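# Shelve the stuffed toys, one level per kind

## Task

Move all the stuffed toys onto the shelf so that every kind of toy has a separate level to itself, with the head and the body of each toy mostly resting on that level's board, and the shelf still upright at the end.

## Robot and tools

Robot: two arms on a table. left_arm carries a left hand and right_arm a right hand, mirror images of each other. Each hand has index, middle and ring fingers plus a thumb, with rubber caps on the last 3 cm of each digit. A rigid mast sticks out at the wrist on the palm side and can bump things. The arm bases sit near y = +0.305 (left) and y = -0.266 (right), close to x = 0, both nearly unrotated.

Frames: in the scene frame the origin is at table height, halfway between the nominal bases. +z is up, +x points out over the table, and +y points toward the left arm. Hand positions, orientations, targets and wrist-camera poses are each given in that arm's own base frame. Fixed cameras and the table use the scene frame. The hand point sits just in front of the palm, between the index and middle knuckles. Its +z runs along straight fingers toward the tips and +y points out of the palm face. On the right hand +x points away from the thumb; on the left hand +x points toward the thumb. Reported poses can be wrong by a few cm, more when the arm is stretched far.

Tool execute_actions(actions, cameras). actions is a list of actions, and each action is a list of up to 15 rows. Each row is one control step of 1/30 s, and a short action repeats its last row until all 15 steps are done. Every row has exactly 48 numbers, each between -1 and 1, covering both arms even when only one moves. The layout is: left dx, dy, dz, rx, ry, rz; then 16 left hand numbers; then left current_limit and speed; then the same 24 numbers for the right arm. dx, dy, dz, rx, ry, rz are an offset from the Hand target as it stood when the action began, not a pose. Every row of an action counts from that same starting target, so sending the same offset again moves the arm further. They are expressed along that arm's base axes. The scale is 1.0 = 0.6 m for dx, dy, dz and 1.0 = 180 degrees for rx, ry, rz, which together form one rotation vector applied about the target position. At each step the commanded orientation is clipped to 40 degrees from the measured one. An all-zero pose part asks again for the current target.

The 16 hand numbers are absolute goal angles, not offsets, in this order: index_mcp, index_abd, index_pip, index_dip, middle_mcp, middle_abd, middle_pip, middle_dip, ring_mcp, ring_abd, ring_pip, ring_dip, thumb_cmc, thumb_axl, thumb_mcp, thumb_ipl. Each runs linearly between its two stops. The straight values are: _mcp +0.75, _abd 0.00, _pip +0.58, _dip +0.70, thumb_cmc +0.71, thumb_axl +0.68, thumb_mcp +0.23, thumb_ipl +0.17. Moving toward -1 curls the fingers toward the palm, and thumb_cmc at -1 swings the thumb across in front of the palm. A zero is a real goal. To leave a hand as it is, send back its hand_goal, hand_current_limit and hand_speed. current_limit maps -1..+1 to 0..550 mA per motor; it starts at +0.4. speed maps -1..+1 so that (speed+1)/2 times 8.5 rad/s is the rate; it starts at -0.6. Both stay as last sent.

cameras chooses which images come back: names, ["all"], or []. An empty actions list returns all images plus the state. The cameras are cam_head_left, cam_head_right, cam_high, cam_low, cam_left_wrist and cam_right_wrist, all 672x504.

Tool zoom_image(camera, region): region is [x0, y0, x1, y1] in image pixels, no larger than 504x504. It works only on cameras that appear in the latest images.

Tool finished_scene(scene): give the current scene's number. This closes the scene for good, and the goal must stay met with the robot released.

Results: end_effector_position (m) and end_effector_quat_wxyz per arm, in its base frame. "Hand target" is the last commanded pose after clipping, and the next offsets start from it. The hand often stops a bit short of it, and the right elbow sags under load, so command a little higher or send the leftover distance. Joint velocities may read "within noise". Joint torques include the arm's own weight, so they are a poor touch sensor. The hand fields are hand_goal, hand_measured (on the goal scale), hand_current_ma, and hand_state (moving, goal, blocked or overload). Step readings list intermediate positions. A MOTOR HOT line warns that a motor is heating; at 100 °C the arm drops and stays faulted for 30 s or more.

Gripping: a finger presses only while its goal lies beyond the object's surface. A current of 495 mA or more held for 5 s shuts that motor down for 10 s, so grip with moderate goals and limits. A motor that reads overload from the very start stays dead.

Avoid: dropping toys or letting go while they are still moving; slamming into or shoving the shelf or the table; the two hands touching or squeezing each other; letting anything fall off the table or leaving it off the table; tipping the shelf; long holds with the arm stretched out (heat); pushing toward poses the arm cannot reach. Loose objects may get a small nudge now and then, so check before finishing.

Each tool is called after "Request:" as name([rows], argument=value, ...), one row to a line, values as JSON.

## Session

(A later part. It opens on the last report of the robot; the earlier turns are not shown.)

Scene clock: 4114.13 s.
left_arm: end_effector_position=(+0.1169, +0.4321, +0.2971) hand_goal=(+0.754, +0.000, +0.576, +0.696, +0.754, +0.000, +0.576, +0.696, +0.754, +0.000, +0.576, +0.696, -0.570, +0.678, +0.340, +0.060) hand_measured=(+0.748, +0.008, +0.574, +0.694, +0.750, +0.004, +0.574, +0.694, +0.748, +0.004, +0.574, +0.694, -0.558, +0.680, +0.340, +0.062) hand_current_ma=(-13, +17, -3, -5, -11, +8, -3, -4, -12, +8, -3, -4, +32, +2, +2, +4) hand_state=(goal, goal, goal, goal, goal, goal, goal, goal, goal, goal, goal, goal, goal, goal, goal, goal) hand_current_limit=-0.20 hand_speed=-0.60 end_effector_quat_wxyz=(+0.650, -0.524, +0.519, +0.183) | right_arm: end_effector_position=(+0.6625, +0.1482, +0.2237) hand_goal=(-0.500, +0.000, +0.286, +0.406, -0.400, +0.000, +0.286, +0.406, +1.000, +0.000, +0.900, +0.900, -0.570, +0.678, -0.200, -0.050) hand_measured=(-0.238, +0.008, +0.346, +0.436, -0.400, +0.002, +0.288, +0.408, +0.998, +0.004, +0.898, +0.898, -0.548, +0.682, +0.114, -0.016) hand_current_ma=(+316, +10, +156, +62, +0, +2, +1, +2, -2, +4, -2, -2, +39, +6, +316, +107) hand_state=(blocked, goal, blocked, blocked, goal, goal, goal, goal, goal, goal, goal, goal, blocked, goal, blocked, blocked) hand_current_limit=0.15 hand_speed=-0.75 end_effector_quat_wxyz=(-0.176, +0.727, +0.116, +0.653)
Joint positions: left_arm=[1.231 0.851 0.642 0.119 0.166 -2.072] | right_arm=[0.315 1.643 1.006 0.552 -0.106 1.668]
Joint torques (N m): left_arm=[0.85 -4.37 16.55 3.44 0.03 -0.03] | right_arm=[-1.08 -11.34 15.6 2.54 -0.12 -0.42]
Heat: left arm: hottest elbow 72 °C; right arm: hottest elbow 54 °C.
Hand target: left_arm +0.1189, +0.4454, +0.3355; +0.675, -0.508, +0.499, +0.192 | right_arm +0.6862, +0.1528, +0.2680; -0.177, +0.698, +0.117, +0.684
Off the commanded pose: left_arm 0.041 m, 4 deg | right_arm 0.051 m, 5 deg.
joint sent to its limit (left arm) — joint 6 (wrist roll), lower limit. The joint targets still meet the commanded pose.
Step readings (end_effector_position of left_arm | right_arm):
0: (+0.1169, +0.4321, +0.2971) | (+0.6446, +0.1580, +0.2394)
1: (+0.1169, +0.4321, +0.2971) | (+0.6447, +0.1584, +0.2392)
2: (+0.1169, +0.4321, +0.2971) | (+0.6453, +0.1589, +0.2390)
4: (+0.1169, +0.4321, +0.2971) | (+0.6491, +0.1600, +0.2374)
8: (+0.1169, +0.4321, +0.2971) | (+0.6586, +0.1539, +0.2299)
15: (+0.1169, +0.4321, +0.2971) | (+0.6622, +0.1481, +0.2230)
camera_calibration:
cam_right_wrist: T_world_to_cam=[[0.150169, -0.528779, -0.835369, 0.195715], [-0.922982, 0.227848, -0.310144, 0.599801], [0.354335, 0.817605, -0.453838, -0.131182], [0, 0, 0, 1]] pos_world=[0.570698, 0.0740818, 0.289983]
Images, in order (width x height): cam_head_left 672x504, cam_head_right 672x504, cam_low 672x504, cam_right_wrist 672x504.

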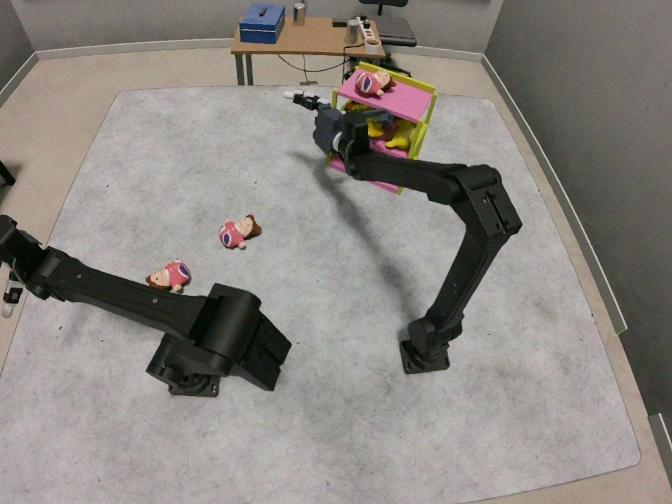

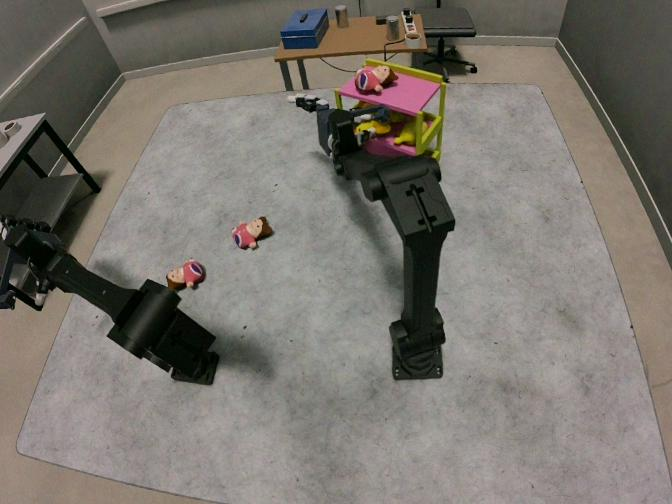

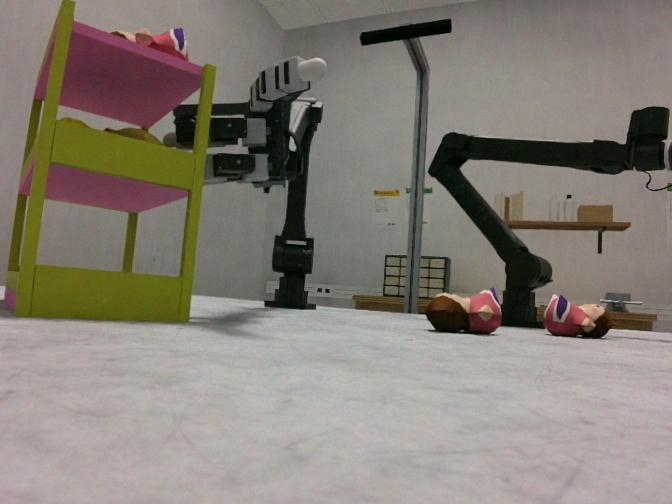

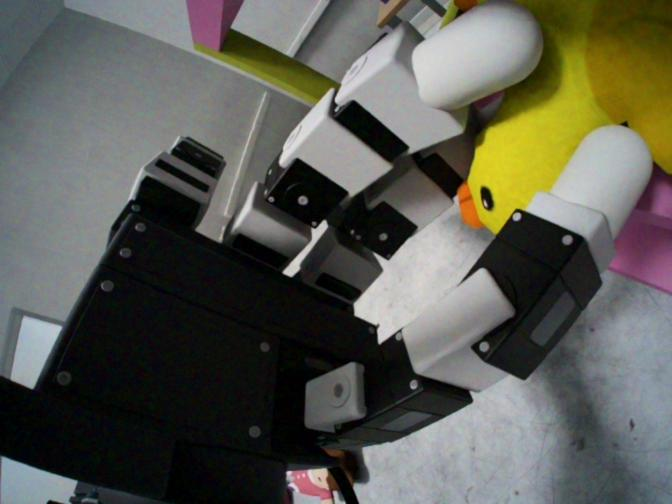

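Request:
execute_actions([
  [[0,0,0,0,0,0,0.754,0,0.576,0.696,0.754,0,0.576,0.696,0.754,0,0.576,0.696,-0.57,0.678,0.34,0.06,-0.2,-0.6,0.0142,-0.0086,-0.014,0,0,0,-0.5,0,0.286,0.406,-0.4,0,0.286,0.406,1,0,0.9,0.9,-0.57,0.678,-0.2,-0.05,0.15,-0.75]],
], cameras=["cam_head_left","cam_head_right","cam_right_wrist","cam_low"])

Request:
zoom_image(camera="cam_head_right", region=[320, 50, 460, 190])

Request:
zoom_image(camera="cam_low", region=[0, 0, 340, 330])

Scene clock: 4123.43 s.
left_arm: end_effector_position=(+0.1169, +0.4321, +0.2971) hand_goal=(+0.754, +0.000, +0.576, +0.696, +0.754, +0.000, +0.576, +0.696, +0.754, +0.000, +0.576, +0.696, -0.570, +0.678, +0.340, +0.060) hand_measured=(+0.748, +0.008, +0.574, +0.694, +0.750, +0.004, +0.574, +0.694, +0.748, +0.004, +0.574, +0.694, -0.558, +0.680, +0.340, +0.062) hand_current_ma=(-13, +17, -3, -5, -11, +8, -3, -4, -12, +8, -3, -4, +32, +2, +2, +4) hand_state=(goal, goal, goal, goal, goal, goal, goal, goal, goal, goal, goal, goal, goal, goal, goal, goal) hand_current_limit=-0.20 hand_speed=-0.60 end_effector_quat_wxyz=(+0.650, -0.524, +0.519, +0.183) | right_arm: end_effector_position=(+0.6676, +0.1500, +0.2212) hand_goal=(-0.500, +0.000, +0.286, +0.406, -0.400, +0.000, +0.286, +0.406, +1.000, +0.000, +0.900, +0.900, -0.570, +0.678, -0.200, -0.050) hand_measured=(-0.238, +0.008, +0.346, +0.434, -0.400, +0.002, +0.288, +0.408, +0.998, +0.004, +0.898, +0.898, -0.558, +0.682, +0.114, -0.016) hand_current_ma=(+316, +10, +156, +58, +0, +2, +1, +2, -2, +4, -2, -2, +17, +6, +316, +107) hand_state=(blocked, goal, blocked, blocked, goal, goal, goal, goal, goal, goal, goal, goal, goal, goal, blocked, blocked) hand_current_limit=0.15 hand_speed=-0.75 end_effector_quat_wxyz=(-0.180, +0.726, +0.120, +0.653)
Joint positions: left_arm=[1.231 0.851 0.642 0.119 0.166 -2.072] | right_arm=[0.311 1.658 1.017 0.557 -0.121 1.666]
Joint torques (N m): left_arm=[0.21 -4.13 16.55 3.54 0.04 0.03] | right_arm=[-1.44 -11.05 15.51 2.96 -0.08 -0.37]
Heat: left arm: hottest elbow 72 °C; right arm: hottest elbow 52 °C.
Hand target: left_arm +0.1189, +0.4454, +0.3355; +0.675, -0.508, +0.499, +0.192 | right_arm +0.6947, +0.1477, +0.2597; -0.177, +0.697, +0.117, +0.685
Off the commanded pose: left_arm 0.041 m, 4 deg | right_arm 0.047 m, 5 deg.
joint sent to its limit (left arm) — joint 6 (wrist roll), lower limit. The joint targets still meet the commanded pose.
Step readings (end_effector_position of left_arm | right_arm):
0: (+0.1169, +0.4321, +0.2971) | (+0.6625, +0.1482, +0.2237)
1: (+0.1169, +0.4321, +0.2971) | (+0.6625, +0.1483, +0.2237)
2: (+0.1169, +0.4321, +0.2971) | (+0.6626, +0.1484, +0.2234)
4: (+0.1169, +0.4321, +0.2971) | (+0.6638, +0.1487, +0.2229)
8: (+0.1169, +0.4321, +0.2971) | (+0.6665, +0.1496, +0.2214)
15: (+0.1169, +0.4321, +0.2971) | (+0.6676, +0.1500, +0.2212)
camera_calibration:
cam_right_wrist: T_world_to_cam=[[0.157178, -0.5273, -0.835015, 0.188818], [-0.925196, 0.217105, -0.311252, 0.606743], [0.345409, 0.821474, -0.453732, -0.130322], [0, 0, 0, 1]] pos_world=[0.576692, 0.0748933, 0.287384]
Images, in order (width x height): cam_head_left 672x504, cam_head_right 672x504, cam_low 672x504, cam_right_wrist 672x504.

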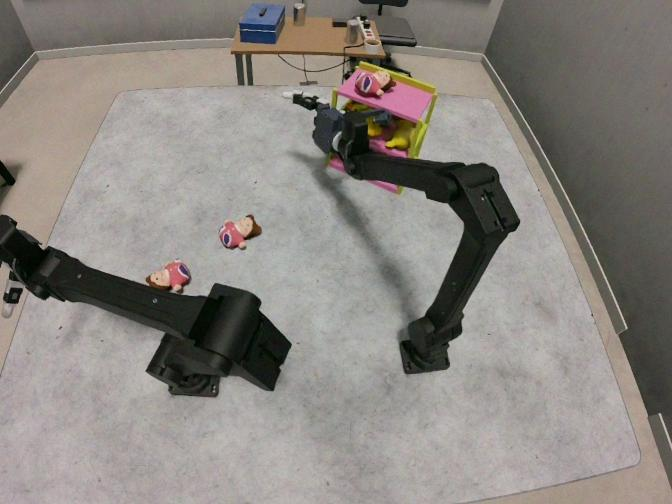

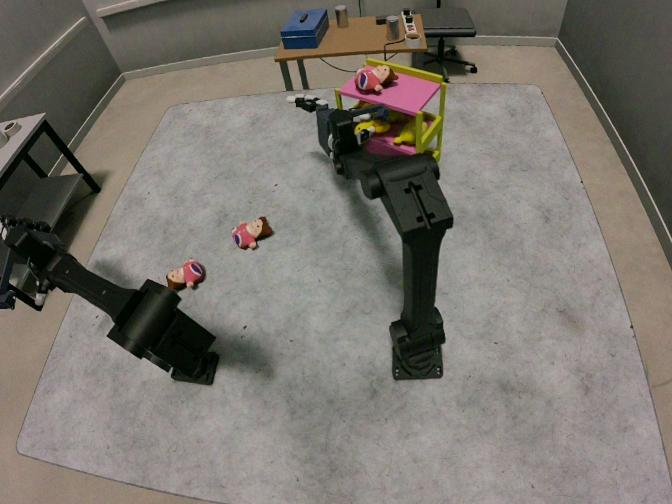

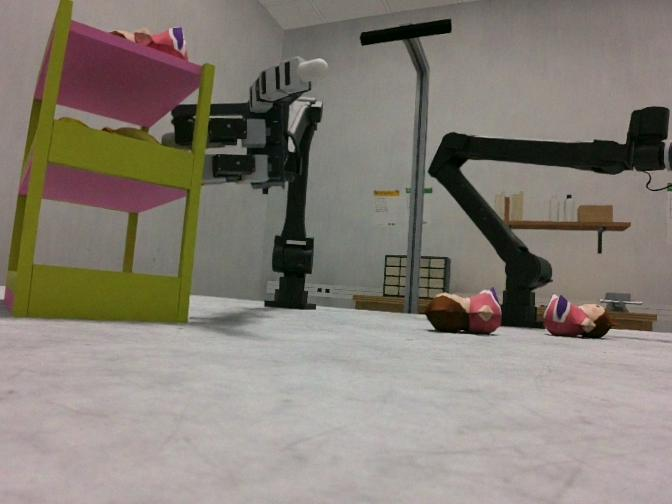

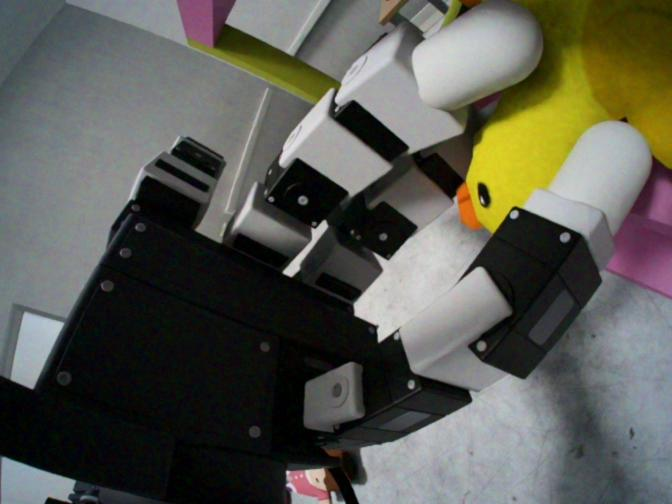

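Scaled by 3.600 from the camera's 672x504 image, which has a finer 960x720 frame.

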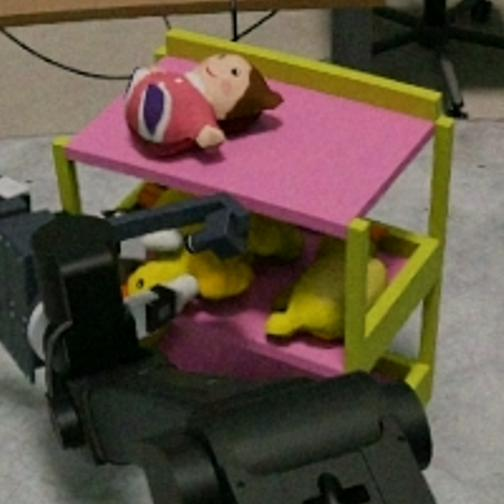

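Scaled by 1.482 from the camera's 672x504 image, which has a finer 960x720 frame.

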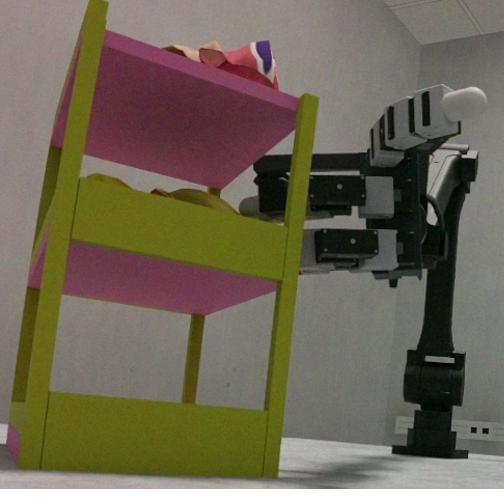

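Request:
execute_actions([
  [[0,0,0,0,0,0,0.754,0,0.576,0.696,0.754,0,0.576,0.696,0.754,0,0.576,0.696,-0.57,0.678,0.34,0.06,-0.2,-0.6,-0.013,0.008,-0.018,0,0,0,-0.5,0,0.286,0.406,-0.4,0,0.286,0.406,1,0,0.9,0.9,-0.57,0.678,-0.2,-0.05,0.15,-0.75]],
], cameras=["cam_head_left","cam_head_right","cam_right_wrist"])

Request:
zoom_image(camera="cam_head_right", region=[320, 50, 460, 190])

Scene clock: 4142.87 s.
left_arm: end_effector_position=(+0.1169, +0.4321, +0.2971) hand_goal=(+0.754, +0.000, +0.576, +0.696, +0.754, +0.000, +0.576, +0.696, +0.754, +0.000, +0.576, +0.696, -0.570, +0.678, +0.340, +0.060) hand_measured=(+0.748, +0.008, +0.574, +0.694, +0.750, +0.004, +0.574, +0.694, +0.748, +0.004, +0.574, +0.694, -0.558, +0.680, +0.340, +0.062) hand_current_ma=(-13, +17, -3, -5, -11, +8, -3, -4, -12, +8, -3, -4, +32, +2, +2, +4) hand_state=(goal, goal, goal, goal, goal, goal, goal, goal, goal, goal, goal, goal, goal, goal, goal, goal) hand_current_limit=-0.20 hand_speed=-0.60 end_effector_quat_wxyz=(+0.650, -0.524, +0.519, +0.183) | right_arm: end_effector_position=(+0.6700, +0.1500, +0.2213) hand_goal=(-0.500, +0.000, +0.286, +0.406, -0.400, +0.000, +0.286, +0.406, +1.000, +0.000, +0.900, +0.900, -0.570, +0.678, -0.200, -0.050) hand_measured=(-0.238, +0.008, +0.346, +0.434, -0.400, +0.002, +0.288, +0.408, +0.998, +0.004, +0.898, +0.898, -0.560, +0.682, +0.114, -0.016) hand_current_ma=(+316, +10, +156, +58, +0, +2, +1, +2, -2, +4, -2, -2, +13, +6, +316, +107) hand_state=(blocked, goal, blocked, blocked, goal, goal, goal, goal, goal, goal, goal, goal, goal, goal, blocked, blocked) hand_current_limit=0.15 hand_speed=-0.75 end_effector_quat_wxyz=(-0.179, +0.720, +0.118, +0.660)
Joint positions: left_arm=[1.231 0.851 0.642 0.119 0.166 -2.072] | right_arm=[0.311 1.669 1.017 0.587 -0.117 1.666]
Joint torques (N m): left_arm=[0.97 -3.78 16.68 3.59 0.09 0.04] | right_arm=[-0.73 -10.75 13.61 2.99 0.32 -0.38]
Heat: left arm: hottest elbow 72 °C; right arm: hottest elbow 51 °C.
Hand target: left_arm +0.1189, +0.4454, +0.3355; +0.675, -0.508, +0.499, +0.192 | right_arm +0.6869, +0.1525, +0.2488; -0.177, +0.697, +0.117, +0.684
Off the commanded pose: left_arm 0.041 m, 4 deg | right_arm 0.032 m, 4 deg.
joint sent to its limit (left arm) — joint 6 (wrist roll), lower limit. The joint targets still meet the commanded pose.
Step readings (end_effector_position of left_arm | right_arm):
0: (+0.1169, +0.4321, +0.2971) | (+0.6676, +0.1500, +0.2212)
1: (+0.1169, +0.4321, +0.2971) | (+0.6676, +0.1500, +0.2212)
2: (+0.1169, +0.4321, +0.2971) | (+0.6678, +0.1501, +0.2213)
4: (+0.1169, +0.4321, +0.2971) | (+0.6685, +0.1501, +0.2215)
8: (+0.1169, +0.4321, +0.2971) | (+0.6697, +0.1501, +0.2211)
15: (+0.1169, +0.4321, +0.2971) | (+0.6700, +0.1500, +0.2212)
camera_calibration:
cam_right_wrist: T_world_to_cam=[[0.169534, -0.523522, -0.834974, 0.17969], [-0.918714, 0.222681, -0.326156, 0.606993], [0.356683, 0.822397, -0.443215, -0.14103], [0, 0, 0, 1]] pos_world=[0.577493, 0.0748887, 0.285504]
Images, in order (width x height): cam_head_left 672x504, cam_head_right 672x504, cam_right_wrist 672x504.

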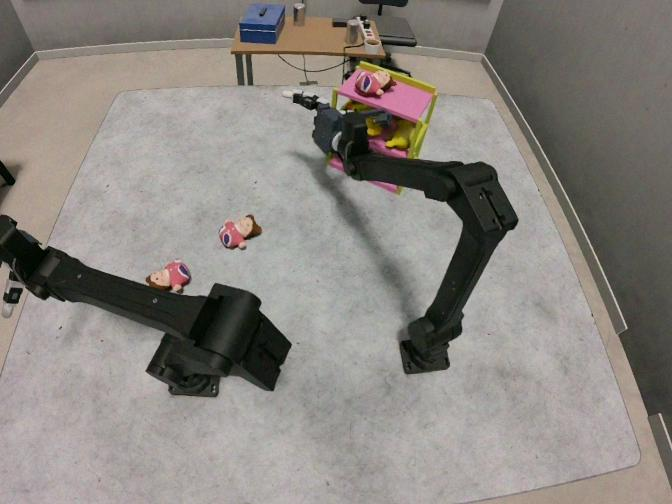

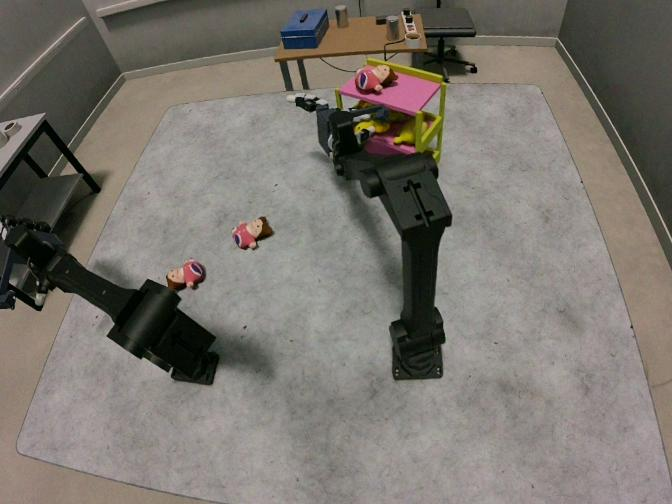

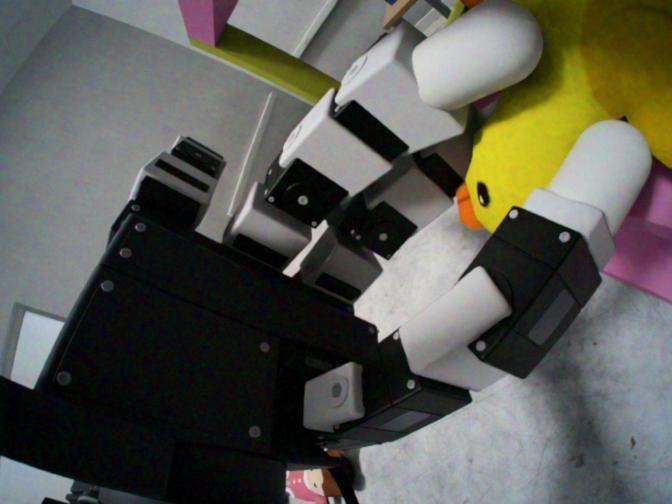

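Scaled by 3.600 from the camera's 672x504 image, which has a finer 960x720 frame.

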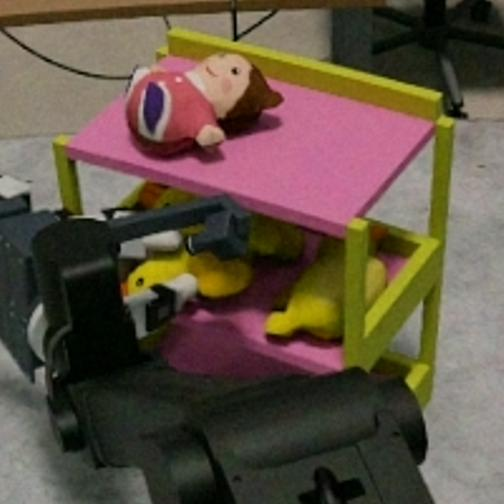

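Request:
execute_actions([
  [[0,0,0,0,0,0,0.754,0,0.576,0.696,0.754,0,0.576,0.696,0.754,0,0.576,0.696,-0.57,0.678,0.34,0.06,-0.2,-0.6,-0.005,0,-0.014,0,0,0,-0.5,0,0.286,0.406,-0.4,0,0.286,0.406,1,0,0.9,0.9,-0.57,0.678,-0.2,-0.05,0.15,-0.75]],
], cameras=["cam_head_right","cam_right_wrist","cam_low"])

Request:
zoom_image(camera="cam_head_right", region=[320, 50, 460, 190])

Scene clock: 4153.00 s.
left_arm: end_effector_position=(+0.1169, +0.4321, +0.2971) hand_goal=(+0.754, +0.000, +0.576, +0.696, +0.754, +0.000, +0.576, +0.696, +0.754, +0.000, +0.576, +0.696, -0.570, +0.678, +0.340, +0.060) hand_measured=(+0.748, +0.008, +0.574, +0.694, +0.750, +0.004, +0.574, +0.694, +0.748, +0.004, +0.574, +0.694, -0.558, +0.680, +0.340, +0.062) hand_current_ma=(-13, +17, -3, -5, -11, +8, -3, -4, -12, +8, -3, -4, +32, +2, +2, +4) hand_state=(goal, goal, goal, goal, goal, goal, goal, goal, goal, goal, goal, goal, goal, goal, goal, goal) hand_current_limit=-0.20 hand_speed=-0.60 end_effector_quat_wxyz=(+0.650, -0.524, +0.519, +0.183) | right_arm: end_effector_position=(+0.6718, +0.1500, +0.2217) hand_goal=(-0.500, +0.000, +0.286, +0.406, -0.400, +0.000, +0.286, +0.406, +1.000, +0.000, +0.900, +0.900, -0.570, +0.678, -0.200, -0.050) hand_measured=(-0.238, +0.008, +0.346, +0.434, -0.400, +0.002, +0.288, +0.408, +0.998, +0.004, +0.898, +0.898, -0.562, +0.682, +0.114, -0.016) hand_current_ma=(+316, +10, +156, +58, +0, +2, +1, +2, -2, +4, -2, -2, +12, +6, +316, +107) hand_state=(blocked, goal, blocked, blocked, goal, goal, goal, goal, goal, goal, goal, goal, goal, goal, blocked, blocked) hand_current_limit=0.15 hand_speed=-0.75 end_effector_quat_wxyz=(-0.179, +0.715, +0.117, +0.666)
Joint positions: left_arm=[1.231 0.851 0.642 0.119 0.166 -2.072] | right_arm=[0.311 1.678 1.017 0.611 -0.114 1.666]
Joint torques (N m): left_arm=[0.79 -4.25 16.57 3.41 0.05 0.01] | right_arm=[-0.38 -11.22 12.42 2.97 0.27 -0.39]
Heat: left arm: hottest elbow 72 °C; right arm: hottest elbow 51 °C.
Hand target: left_arm +0.1189, +0.4454, +0.3355; +0.675, -0.508, +0.499, +0.192 | right_arm +0.6839, +0.1524, +0.2405; -0.177, +0.698, +0.117, +0.684
Off the commanded pose: left_arm 0.041 m, 4 deg | right_arm 0.022 m, 3 deg.
joint sent to its limit (left arm) — joint 6 (wrist roll), lower limit. The joint targets still meet the commanded pose.
Step readings (end_effector_position of left_arm | right_arm):
0: (+0.1169, +0.4321, +0.2971) | (+0.6700, +0.1500, +0.2213)
1: (+0.1169, +0.4321, +0.2971) | (+0.6700, +0.1500, +0.2213)
2: (+0.1169, +0.4321, +0.2971) | (+0.6701, +0.1500, +0.2216)
4: (+0.1169, +0.4321, +0.2971) | (+0.6707, +0.1500, +0.2218)
8: (+0.1169, +0.4321, +0.2971) | (+0.6716, +0.1500, +0.2216)
15: (+0.1169, +0.4321, +0.2971) | (+0.6718, +0.1500, +0.2217)
camera_calibration:
cam_right_wrist: T_world_to_cam=[[0.180639, -0.520139, -0.83476, 0.17168], [-0.91316, 0.226607, -0.338803, 0.607274], [0.365387, 0.823471, -0.434036, -0.149611], [0, 0, 0, 1]] pos_world=[0.578192, 0.0748855, 0.284121]
Images, in order (width x height): cam_head_right 672x504, cam_low 672x504, cam_right_wrist 672x504.

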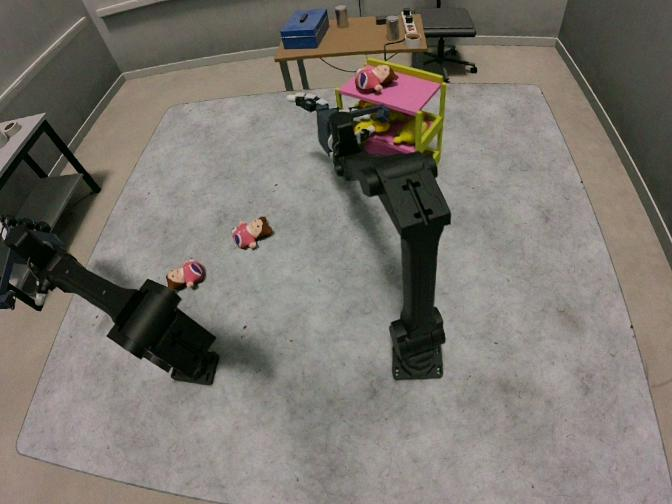

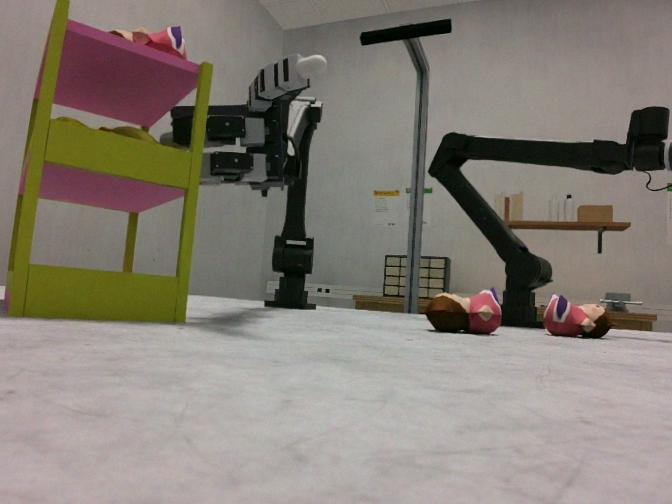

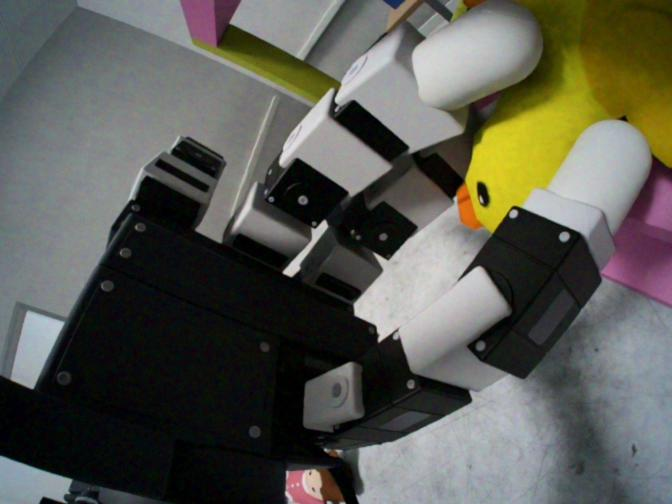

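Scaled by 3.600 from the camera's 672x504 image, which has a finer 960x720 frame.

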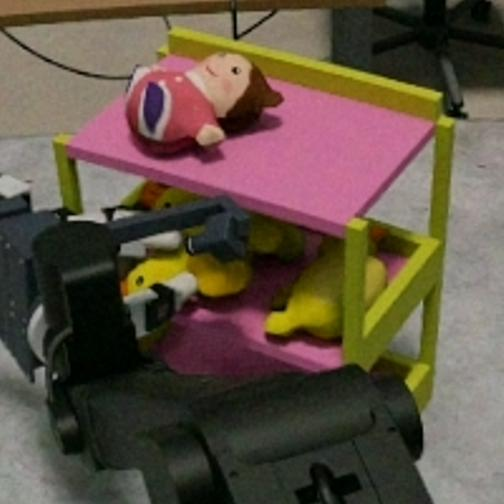

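Request:
execute_actions([
  [[0,0,0,0,0,0,0.754,0,0.576,0.696,0.754,0,0.576,0.696,0.754,0,0.576,0.696,-0.57,0.678,0.34,0.06,-0.2,-0.6,0,0,0,0,0,0,-0.34,0,0.31,0.42,-0.4,0,0.286,0.406,1,0,0.9,0.9,-0.57,0.678,0.0,-0.03,-0.3,-0.8]],
  [[0,0,0,0,0,0,0.754,0,0.576,0.696,0.754,0,0.576,0.696,0.754,0,0.576,0.696,-0.57,0.678,0.34,0.06,-0.2,-0.6,0,0,0,0,0,0,-0.26,0,0.33,0.43,-0.4,0,0.286,0.406,1,0,0.9,0.9,-0.57,0.678,0.1,-0.02,-0.3,-0.8]],
], cameras=["cam_head_right","cam_right_wrist"])

Request:
zoom_image(camera="cam_head_right", region=[320, 50, 460, 190])

Scene clock: 4173.90 s.
left_arm: end_effector_position=(+0.1169, +0.4321, +0.2971) hand_goal=(+0.754, +0.000, +0.576, +0.696, +0.754, +0.000, +0.576, +0.696, +0.754, +0.000, +0.576, +0.696, -0.570, +0.678, +0.340, +0.060) hand_measured=(+0.748, +0.008, +0.574, +0.694, +0.750, +0.004, +0.574, +0.694, +0.748, +0.004, +0.574, +0.694, -0.558, +0.680, +0.340, +0.062) hand_current_ma=(-13, +17, -3, -5, -11, +8, -3, -4, -12, +8, -3, -4, +32, +2, +2, +4) hand_state=(goal, goal, goal, goal, goal, goal, goal, goal, goal, goal, goal, goal, goal, goal, goal, goal) hand_current_limit=-0.20 hand_speed=-0.60 end_effector_quat_wxyz=(+0.650, -0.524, +0.519, +0.183) | right_arm: end_effector_position=(+0.6718, +0.1499, +0.2215) hand_goal=(-0.260, +0.000, +0.330, +0.430, -0.400, +0.000, +0.286, +0.406, +1.000, +0.000, +0.900, +0.900, -0.570, +0.678, +0.100, -0.020) hand_measured=(-0.230, +0.008, +0.352, +0.438, -0.400, +0.002, +0.288, +0.408, +0.998, +0.004, +0.898, +0.898, -0.566, +0.680, +0.126, -0.008) hand_current_ma=(+68, +10, +39, +9, +0, +2, +1, +2, -2, +4, -2, -2, +5, +3, +71, +23) hand_state=(blocked, goal, blocked, goal, goal, goal, goal, goal, goal, goal, goal, goal, goal, goal, blocked, goal) hand_current_limit=-0.30 hand_speed=-0.80 end_effector_quat_wxyz=(-0.179, +0.715, +0.117, +0.666)
Joint positions: left_arm=[1.231 0.851 0.642 0.119 0.166 -2.072] | right_arm=[0.311 1.678 1.017 0.611 -0.114 1.665]
Joint torques (N m): left_arm=[0.85 -3.96 16.53 3.45 0.04 0.01] | right_arm=[-1.03 -11.22 12.41 2.89 0.23 -0.39]
Heat: left arm: hottest elbow 73 °C; right arm: hottest elbow 50 °C.
Hand target: left_arm +0.1189, +0.4454, +0.3355; +0.675, -0.508, +0.499, +0.192 | right_arm +0.6839, +0.1524, +0.2403; -0.177, +0.698, +0.117, +0.684
Off the commanded pose: left_arm 0.041 m, 4 deg | right_arm 0.023 m, 3 deg.
joint sent to its limit (left arm) — joint 6 (wrist roll), lower limit. The joint targets still meet the commanded pose.
Step readings (end_effector_position of left_arm | right_arm):
0: (+0.1169, +0.4321, +0.2971) | (+0.6718, +0.1500, +0.2217)
1: (+0.1169, +0.4321, +0.2971) | (+0.6718, +0.1500, +0.2217)
2: (+0.1169, +0.4321, +0.2971) | (+0.6718, +0.1500, +0.2217)
4: (+0.1169, +0.4321, +0.2971) | (+0.6718, +0.1500, +0.2217)
8: (+0.1169, +0.4321, +0.2971) | (+0.6718, +0.1500, +0.2217)
15: (+0.1169, +0.4321, +0.2971) | (+0.6718, +0.1500, +0.2217)
16: (+0.1169, +0.4321, +0.2971) | (+0.6718, +0.1500, +0.2217)
17: (+0.1169, +0.4321, +0.2971) | (+0.6718, +0.1500, +0.2217)
19: (+0.1169, +0.4321, +0.2971) | (+0.6718, +0.1499, +0.2217)
23: (+0.1169, +0.4321, +0.2971) | (+0.6718, +0.1499, +0.2215)
30: (+0.1169, +0.4321, +0.2971) | (+0.6718, +0.1499, +0.2215)
camera_calibration:
cam_right_wrist: T_world_to_cam=[[0.180438, -0.52091, -0.834323, 0.171646], [-0.913081, 0.226657, -0.338984, 0.607241], [0.365686, 0.82297, -0.434735, -0.149591], [0, 0, 0, 1]] pos_world=[0.578192, 0.0748853, 0.284021]
Images, in order (width x height): cam_head_right 672x504, cam_right_wrist 672x504.

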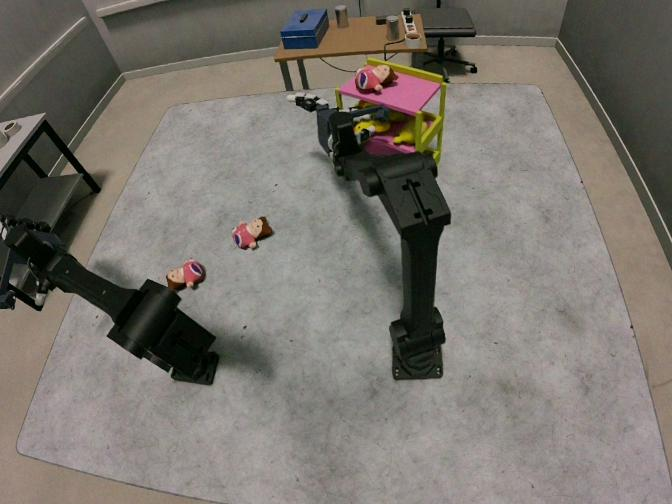

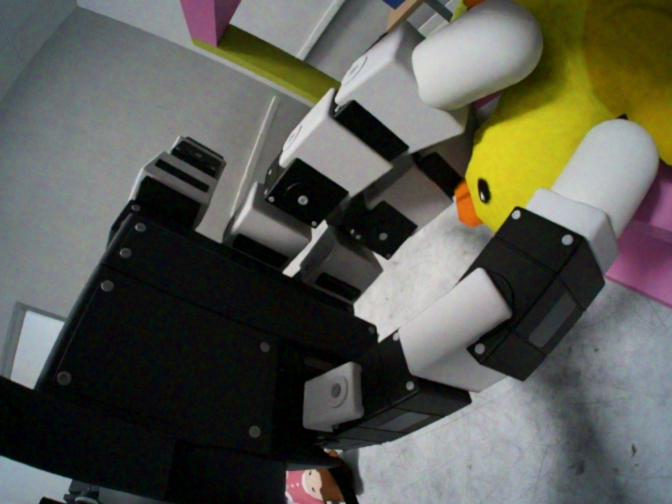

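Scaled by 3.600 from the camera's 672x504 image, which has a finer 960x720 frame.

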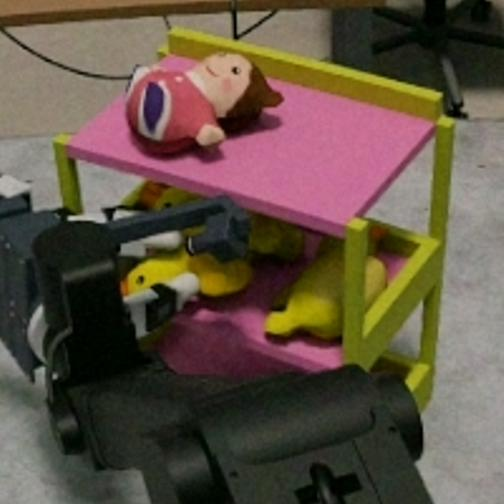

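Request:
execute_actions([
  [[0,0,0,0,0,0,0.754,0,0.576,0.696,0.754,0,0.576,0.696,0.754,0,0.576,0.696,-0.57,0.678,0.34,0.06,-0.2,-0.6,0,0,0,0,0,0,-0.21,0,0.35,0.46,-0.36,0,0.29,0.42,1,0,0.9,0.9,-0.57,0.678,0.17,0.01,-0.2,-0.8]],
], cameras=["cam_head_right","cam_right_wrist"])

Request:
zoom_image(camera="cam_head_right", region=[320, 50, 460, 190])

Scene clock: 4179.37 s.
left_arm: end_effector_position=(+0.1169, +0.4321, +0.2971) hand_goal=(+0.754, +0.000, +0.576, +0.696, +0.754, +0.000, +0.576, +0.696, +0.754, +0.000, +0.576, +0.696, -0.570, +0.678, +0.340, +0.060) hand_measured=(+0.748, +0.008, +0.574, +0.694, +0.750, +0.004, +0.574, +0.694, +0.748, +0.004, +0.574, +0.694, -0.558, +0.680, +0.340, +0.062) hand_current_ma=(-13, +17, -3, -5, -11, +8, -3, -4, -12, +8, -3, -4, +32, +2, +2, +4) hand_state=(goal, goal, goal, goal, goal, goal, goal, goal, goal, goal, goal, goal, goal, goal, goal, goal) hand_current_limit=-0.20 hand_speed=-0.60 end_effector_quat_wxyz=(+0.650, -0.524, +0.519, +0.183) | right_arm: end_effector_position=(+0.6720, +0.1495, +0.2201) hand_goal=(-0.210, +0.000, +0.350, +0.460, -0.360, +0.000, +0.290, +0.420, +1.000, +0.000, +0.900, +0.900, -0.570, +0.678, +0.170, +0.010) hand_measured=(-0.218, +0.008, +0.350, +0.458, -0.360, +0.002, +0.288, +0.418, +0.998, +0.004, +0.898, +0.898, -0.562, +0.680, +0.168, +0.010) hand_current_ma=(-13, +10, +0, -2, +0, +2, -1, -3, -2, +4, -2, -2, +9, +2, -2, +0) hand_state=(goal, goal, goal, goal, goal, goal, goal, goal, goal, goal, goal, goal, goal, goal, goal, goal) hand_current_limit=-0.20 hand_speed=-0.80 end_effector_quat_wxyz=(-0.177, +0.716, +0.117, +0.665)
Joint positions: left_arm=[1.231 0.851 0.642 0.119 0.166 -2.072] | right_arm=[0.311 1.68 1.017 0.611 -0.111 1.664]
Joint torques (N m): left_arm=[0.44 -4.25 16.55 3.4 0.07 0] | right_arm=[-0.73 -11.34 12.44 2.96 0.14 -0.39]
Heat: left arm: hottest elbow 73 °C; right arm: hottest elbow 49 °C.
Hand target: left_arm +0.1189, +0.4454, +0.3355; +0.675, -0.508, +0.499, +0.192 | right_arm +0.6839, +0.1524, +0.2404; -0.177, +0.698, +0.117, +0.684
Off the commanded pose: left_arm 0.041 m, 4 deg | right_arm 0.024 m, 3 deg.
joint sent to its limit (left arm) — joint 6 (wrist roll), lower limit. The joint targets still meet the commanded pose.
Step readings (end_effector_position of left_arm | right_arm):
0: (+0.1169, +0.4321, +0.2971) | (+0.6718, +0.1499, +0.2215)
1: (+0.1169, +0.4321, +0.2971) | (+0.6718, +0.1499, +0.2215)
2: (+0.1169, +0.4321, +0.2971) | (+0.6718, +0.1498, +0.2215)
4: (+0.1169, +0.4321, +0.2971) | (+0.6718, +0.1495, +0.2216)
8: (+0.1169, +0.4321, +0.2971) | (+0.6719, +0.1494, +0.2208)
15: (+0.1169, +0.4321, +0.2971) | (+0.6720, +0.1495, +0.2201)
camera_calibration:
cam_right_wrist: T_world_to_cam=[[0.177561, -0.522645, -0.833855, 0.172232], [-0.913081, 0.228572, -0.337696, 0.606442], [0.36709, 0.821339, -0.436632, -0.150221], [0, 0, 0, 1]] pos_world=[0.578294, 0.0747828, 0.282818]
Images, in order (width x height): cam_head_right 672x504, cam_right_wrist 672x504.

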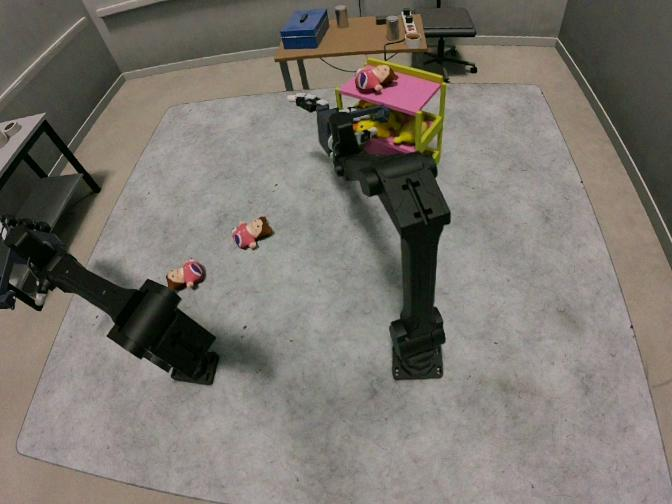

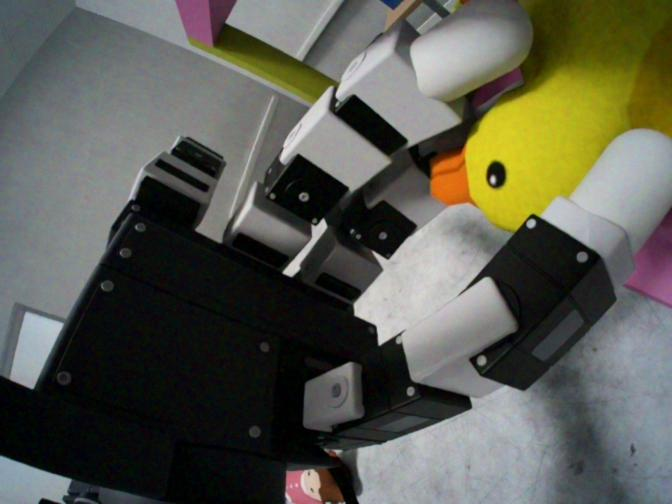

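Scaled by 3.600 from the camera's 672x504 image, which has a finer 960x720 frame.

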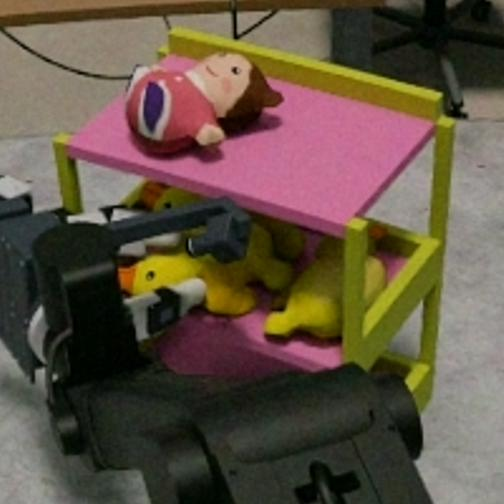

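Request:
execute_actions([
  [[0,0,0,0,0,0,0.754,0,0.576,0.696,0.754,0,0.576,0.696,0.754,0,0.576,0.696,-0.57,0.678,0.34,0.06,-0.2,-0.6,0,0,0,0,0,0,-0.14,0,0.37,0.49,-0.28,0,0.32,0.45,1,0,0.9,0.9,-0.57,0.678,0.28,0.04,-0.2,-0.8]],
], cameras=["cam_head_right","cam_right_wrist","cam_head_left"])

Request:
zoom_image(camera="cam_head_right", region=[320, 50, 460, 190])

Request:
zoom_image(camera="cam_head_left", region=[290, 50, 440, 200])

Scene clock: 4185.80 s.
left_arm: end_effector_position=(+0.1169, +0.4321, +0.2971) hand_goal=(+0.754, +0.000, +0.576, +0.696, +0.754, +0.000, +0.576, +0.696, +0.754, +0.000, +0.576, +0.696, -0.570, +0.678, +0.340, +0.060) hand_measured=(+0.748, +0.008, +0.574, +0.694, +0.750, +0.004, +0.574, +0.694, +0.748, +0.004, +0.574, +0.694, -0.558, +0.680, +0.340, +0.062) hand_current_ma=(-13, +17, -3, -5, -11, +8, -3, -4, -12, +8, -3, -4, +32, +2, +2, +4) hand_state=(goal, goal, goal, goal, goal, goal, goal, goal, goal, goal, goal, goal, goal, goal, goal, goal) hand_current_limit=-0.20 hand_speed=-0.60 end_effector_quat_wxyz=(+0.650, -0.524, +0.519, +0.183) | right_arm: end_effector_position=(+0.6722, +0.1479, +0.2201) hand_goal=(-0.140, +0.000, +0.370, +0.490, -0.280, +0.000, +0.320, +0.450, +1.000, +0.000, +0.900, +0.900, -0.570, +0.678, +0.280, +0.040) hand_measured=(-0.192, +0.008, +0.356, +0.486, -0.282, +0.002, +0.318, +0.446, +0.998, +0.004, +0.898, +0.898, -0.562, +0.680, +0.276, +0.038) hand_current_ma=(-138, +10, -22, -3, -2, +2, -2, -3, -2, +4, -2, -2, +9, +2, -4, -3) hand_state=(blocked, goal, goal, goal, goal, goal, goal, goal, goal, goal, goal, goal, goal, goal, goal, goal) hand_current_limit=-0.20 hand_speed=-0.80 end_effector_quat_wxyz=(-0.175, +0.716, +0.115, +0.666)
Joint positions: left_arm=[1.231 0.851 0.642 0.119 0.166 -2.072] | right_arm=[0.31 1.68 1.017 0.611 -0.107 1.664]
Joint torques (N m): left_arm=[0.03 -4.25 16.7 3.47 0.02 0.04] | right_arm=[-0.97 -11.05 12.27 2.95 -0.06 -0.38]
Heat: left arm: hottest elbow 73 °C; right arm: hottest elbow 49 °C.
Hand target: left_arm +0.1189, +0.4454, +0.3355; +0.675, -0.508, +0.499, +0.192 | right_arm +0.6839, +0.1523, +0.2404; -0.177, +0.698, +0.117, +0.684
Off the commanded pose: left_arm 0.041 m, 4 deg | right_arm 0.024 m, 3 deg.
joint sent to its limit (left arm) — joint 6 (wrist roll), lower limit. The joint targets still meet the commanded pose.
Step readings (end_effector_position of left_arm | right_arm):
0: (+0.1169, +0.4321, +0.2971) | (+0.6720, +0.1495, +0.2201)
1: (+0.1169, +0.4321, +0.2971) | (+0.6720, +0.1495, +0.2201)
2: (+0.1169, +0.4321, +0.2971) | (+0.6720, +0.1495, +0.2201)
4: (+0.1169, +0.4321, +0.2971) | (+0.6720, +0.1490, +0.2201)
8: (+0.1169, +0.4321, +0.2971) | (+0.6722, +0.1479, +0.2201)
15: (+0.1169, +0.4321, +0.2971) | (+0.6722, +0.1479, +0.2201)
camera_calibration:
cam_right_wrist: T_world_to_cam=[[0.175007, -0.524001, -0.833544, 0.173261], [-0.911781, 0.233208, -0.338038, 0.605552], [0.371521, 0.819168, -0.436962, -0.151505], [0, 0, 0, 1]] pos_world=[0.578096, 0.0736776, 0.282918]
Images, in order (width x height): cam_head_left 672x504, cam_head_right 672x504, cam_right_wrist 672x504.

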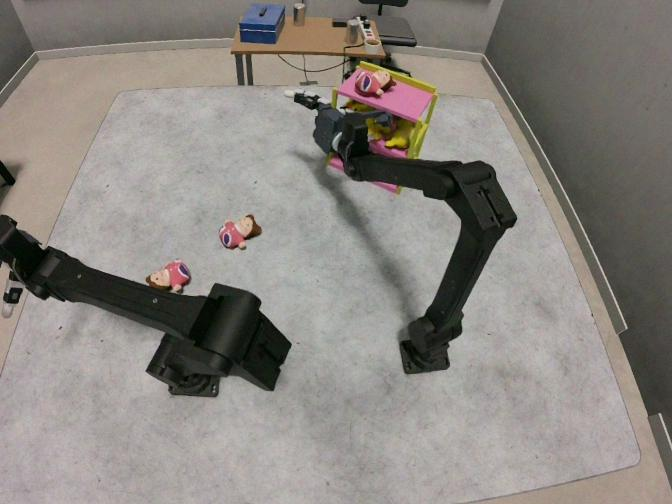

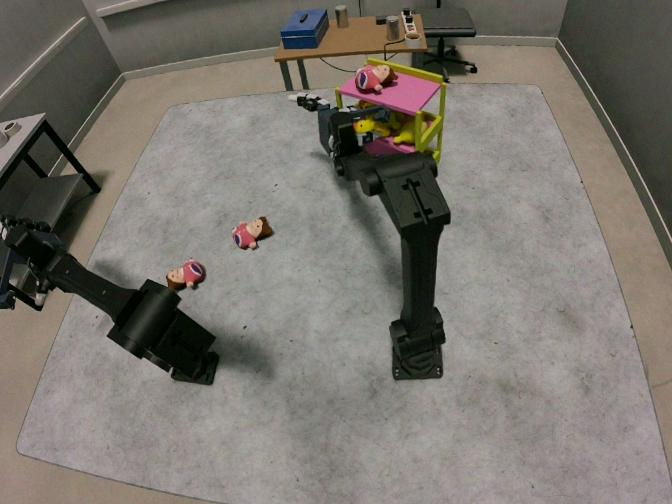

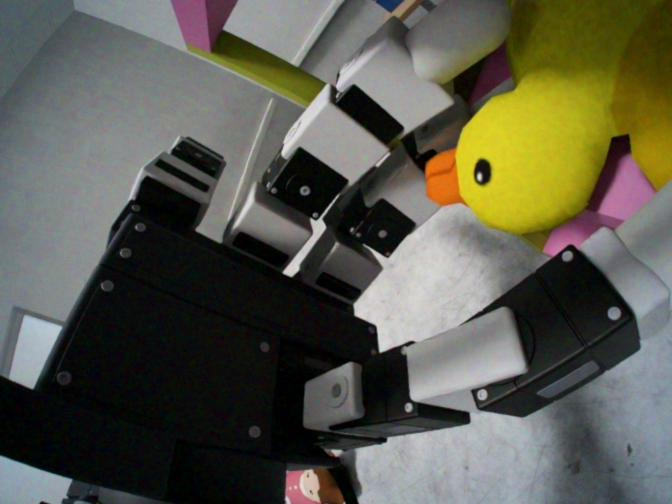

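Scaled by 3.600 from the camera's 672x504 image, which has a finer 960x720 frame.

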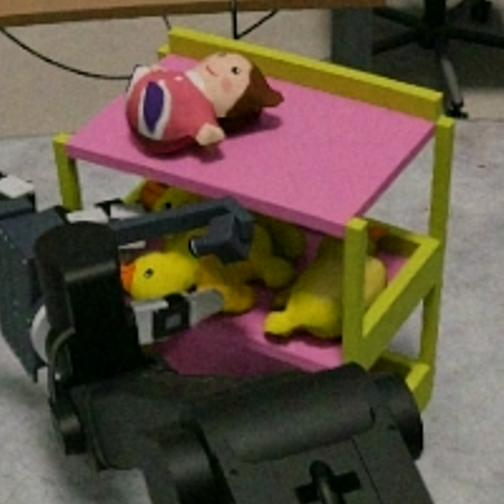

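Scaled by 3.360 from the camera's 672x504 image, which has a finer 960x720 frame.

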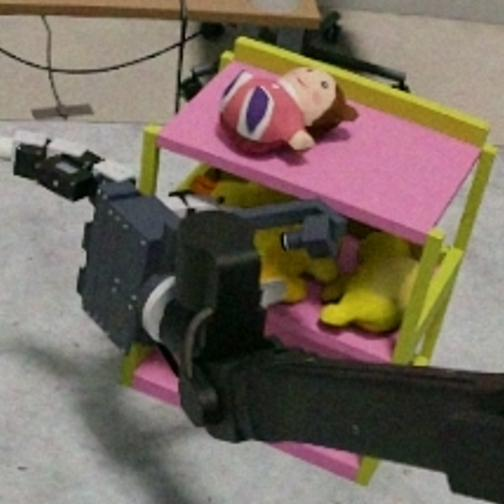

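Request:
execute_actions([
  [[0,0,0,0,0,0,0.754,0,0.576,0.696,0.754,0,0.576,0.696,0.754,0,0.576,0.696,-0.57,0.678,0.34,0.06,-0.2,-0.6,0,0,0.01,0,0,0,-0.2,0,0.576,0.696,-0.28,0,0.32,0.45,1,0,0.9,0.9,-0.57,0.678,0.34,0.06,-0.2,-0.7]],
], cameras=["cam_head_right","cam_right_wrist"])

Request:
zoom_image(camera="cam_head_right", region=[320, 50, 460, 190])

Scene clock: 4212.63 s.
left_arm: end_effector_position=(+0.1169, +0.4321, +0.2971) hand_goal=(+0.754, +0.000, +0.576, +0.696, +0.754, +0.000, +0.576, +0.696, +0.754, +0.000, +0.576, +0.696, -0.570, +0.678, +0.340, +0.060) hand_measured=(+0.748, +0.008, +0.574, +0.694, +0.750, +0.004, +0.574, +0.694, +0.748, +0.004, +0.574, +0.694, -0.558, +0.680, +0.340, +0.062) hand_current_ma=(-13, +17, -3, -5, -11, +8, -3, -4, -12, +8, -3, -4, +32, +2, +2, +4) hand_state=(goal, goal, goal, goal, goal, goal, goal, goal, goal, goal, goal, goal, goal, goal, goal, goal) hand_current_limit=-0.20 hand_speed=-0.60 end_effector_quat_wxyz=(+0.650, -0.524, +0.519, +0.183) | right_arm: end_effector_position=(+0.6723, +0.1469, +0.2205) hand_goal=(-0.200, +0.000, +0.576, +0.696, -0.280, +0.000, +0.320, +0.450, +1.000, +0.000, +0.900, +0.900, -0.570, +0.678, +0.340, +0.060) hand_measured=(-0.234, +0.008, +0.540, +0.692, -0.278, +0.002, +0.318, +0.446, +0.998, +0.004, +0.898, +0.898, -0.562, +0.680, +0.336, +0.058) hand_current_ma=(-79, +10, -81, -3, +3, +2, -2, -3, -2, +4, -2, -2, +9, +2, -4, -3) hand_state=(blocked, goal, blocked, goal, goal, goal, goal, goal, goal, goal, goal, goal, goal, goal, goal, goal) hand_current_limit=-0.20 hand_speed=-0.70 end_effector_quat_wxyz=(-0.173, +0.716, +0.115, +0.666)
Joint positions: left_arm=[1.231 0.851 0.642 0.119 0.166 -2.072] | right_arm=[0.309 1.68 1.017 0.611 -0.104 1.66]
Joint torques (N m): left_arm=[0.85 -3.84 16.69 3.51 0.05 0.02] | right_arm=[-0.32 -11.58 12.81 2.45 -0.2 -0.32]
Heat: left arm: hottest elbow 73 °C; right arm: hottest elbow 48 °C.
Hand target: left_arm +0.1189, +0.4454, +0.3355; +0.675, -0.508, +0.499, +0.192 | right_arm +0.6839, +0.1524, +0.2464; -0.177, +0.698, +0.117, +0.684
Off the commanded pose: left_arm 0.041 m, 4 deg | right_arm 0.029 m, 3 deg.
joint sent to its limit (left arm) — joint 6 (wrist roll), lower limit. The joint targets still meet the commanded pose.
Step readings (end_effector_position of left_arm | right_arm):
0: (+0.1169, +0.4321, +0.2971) | (+0.6722, +0.1479, +0.2201)
1: (+0.1169, +0.4321, +0.2971) | (+0.6722, +0.1479, +0.2201)
2: (+0.1169, +0.4321, +0.2971) | (+0.6722, +0.1478, +0.2201)
4: (+0.1169, +0.4321, +0.2971) | (+0.6722, +0.1477, +0.2201)
8: (+0.1169, +0.4321, +0.2971) | (+0.6723, +0.1470, +0.2204)
15: (+0.1169, +0.4321, +0.2971) | (+0.6723, +0.1469, +0.2205)
camera_calibration:
cam_right_wrist: T_world_to_cam=[[0.174698, -0.527902, -0.831144, 0.173303], [-0.910464, 0.23478, -0.340491, 0.605362], [0.374882, 0.81621, -0.43962, -0.151817], [0, 0, 0, 1]] pos_world=[0.577798, 0.0732749, 0.283418]
Images, in order (width x height): cam_head_right 672x504, cam_right_wrist 672x504.

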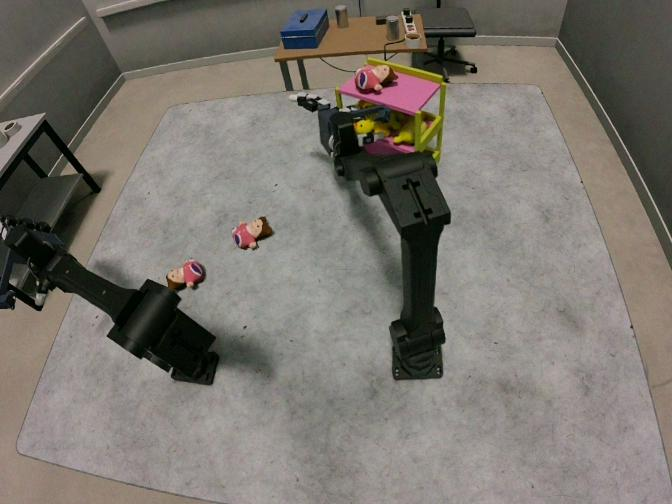

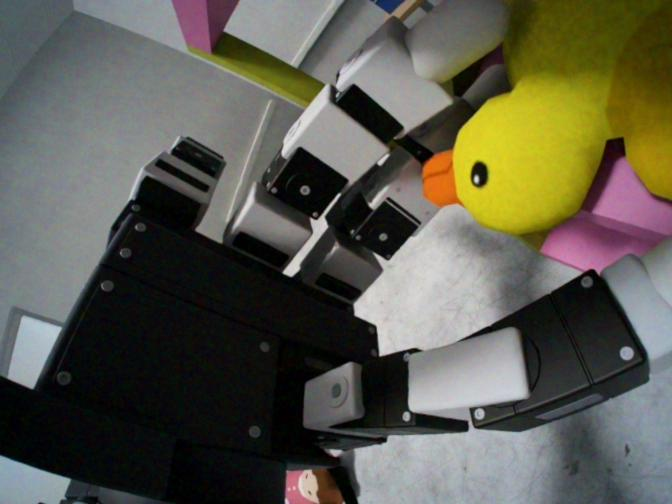

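Scaled by 3.600 from the camera's 672x504 image, which has a finer 960x720 frame.

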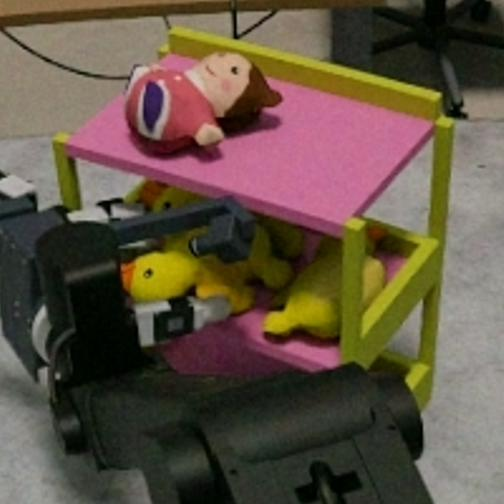

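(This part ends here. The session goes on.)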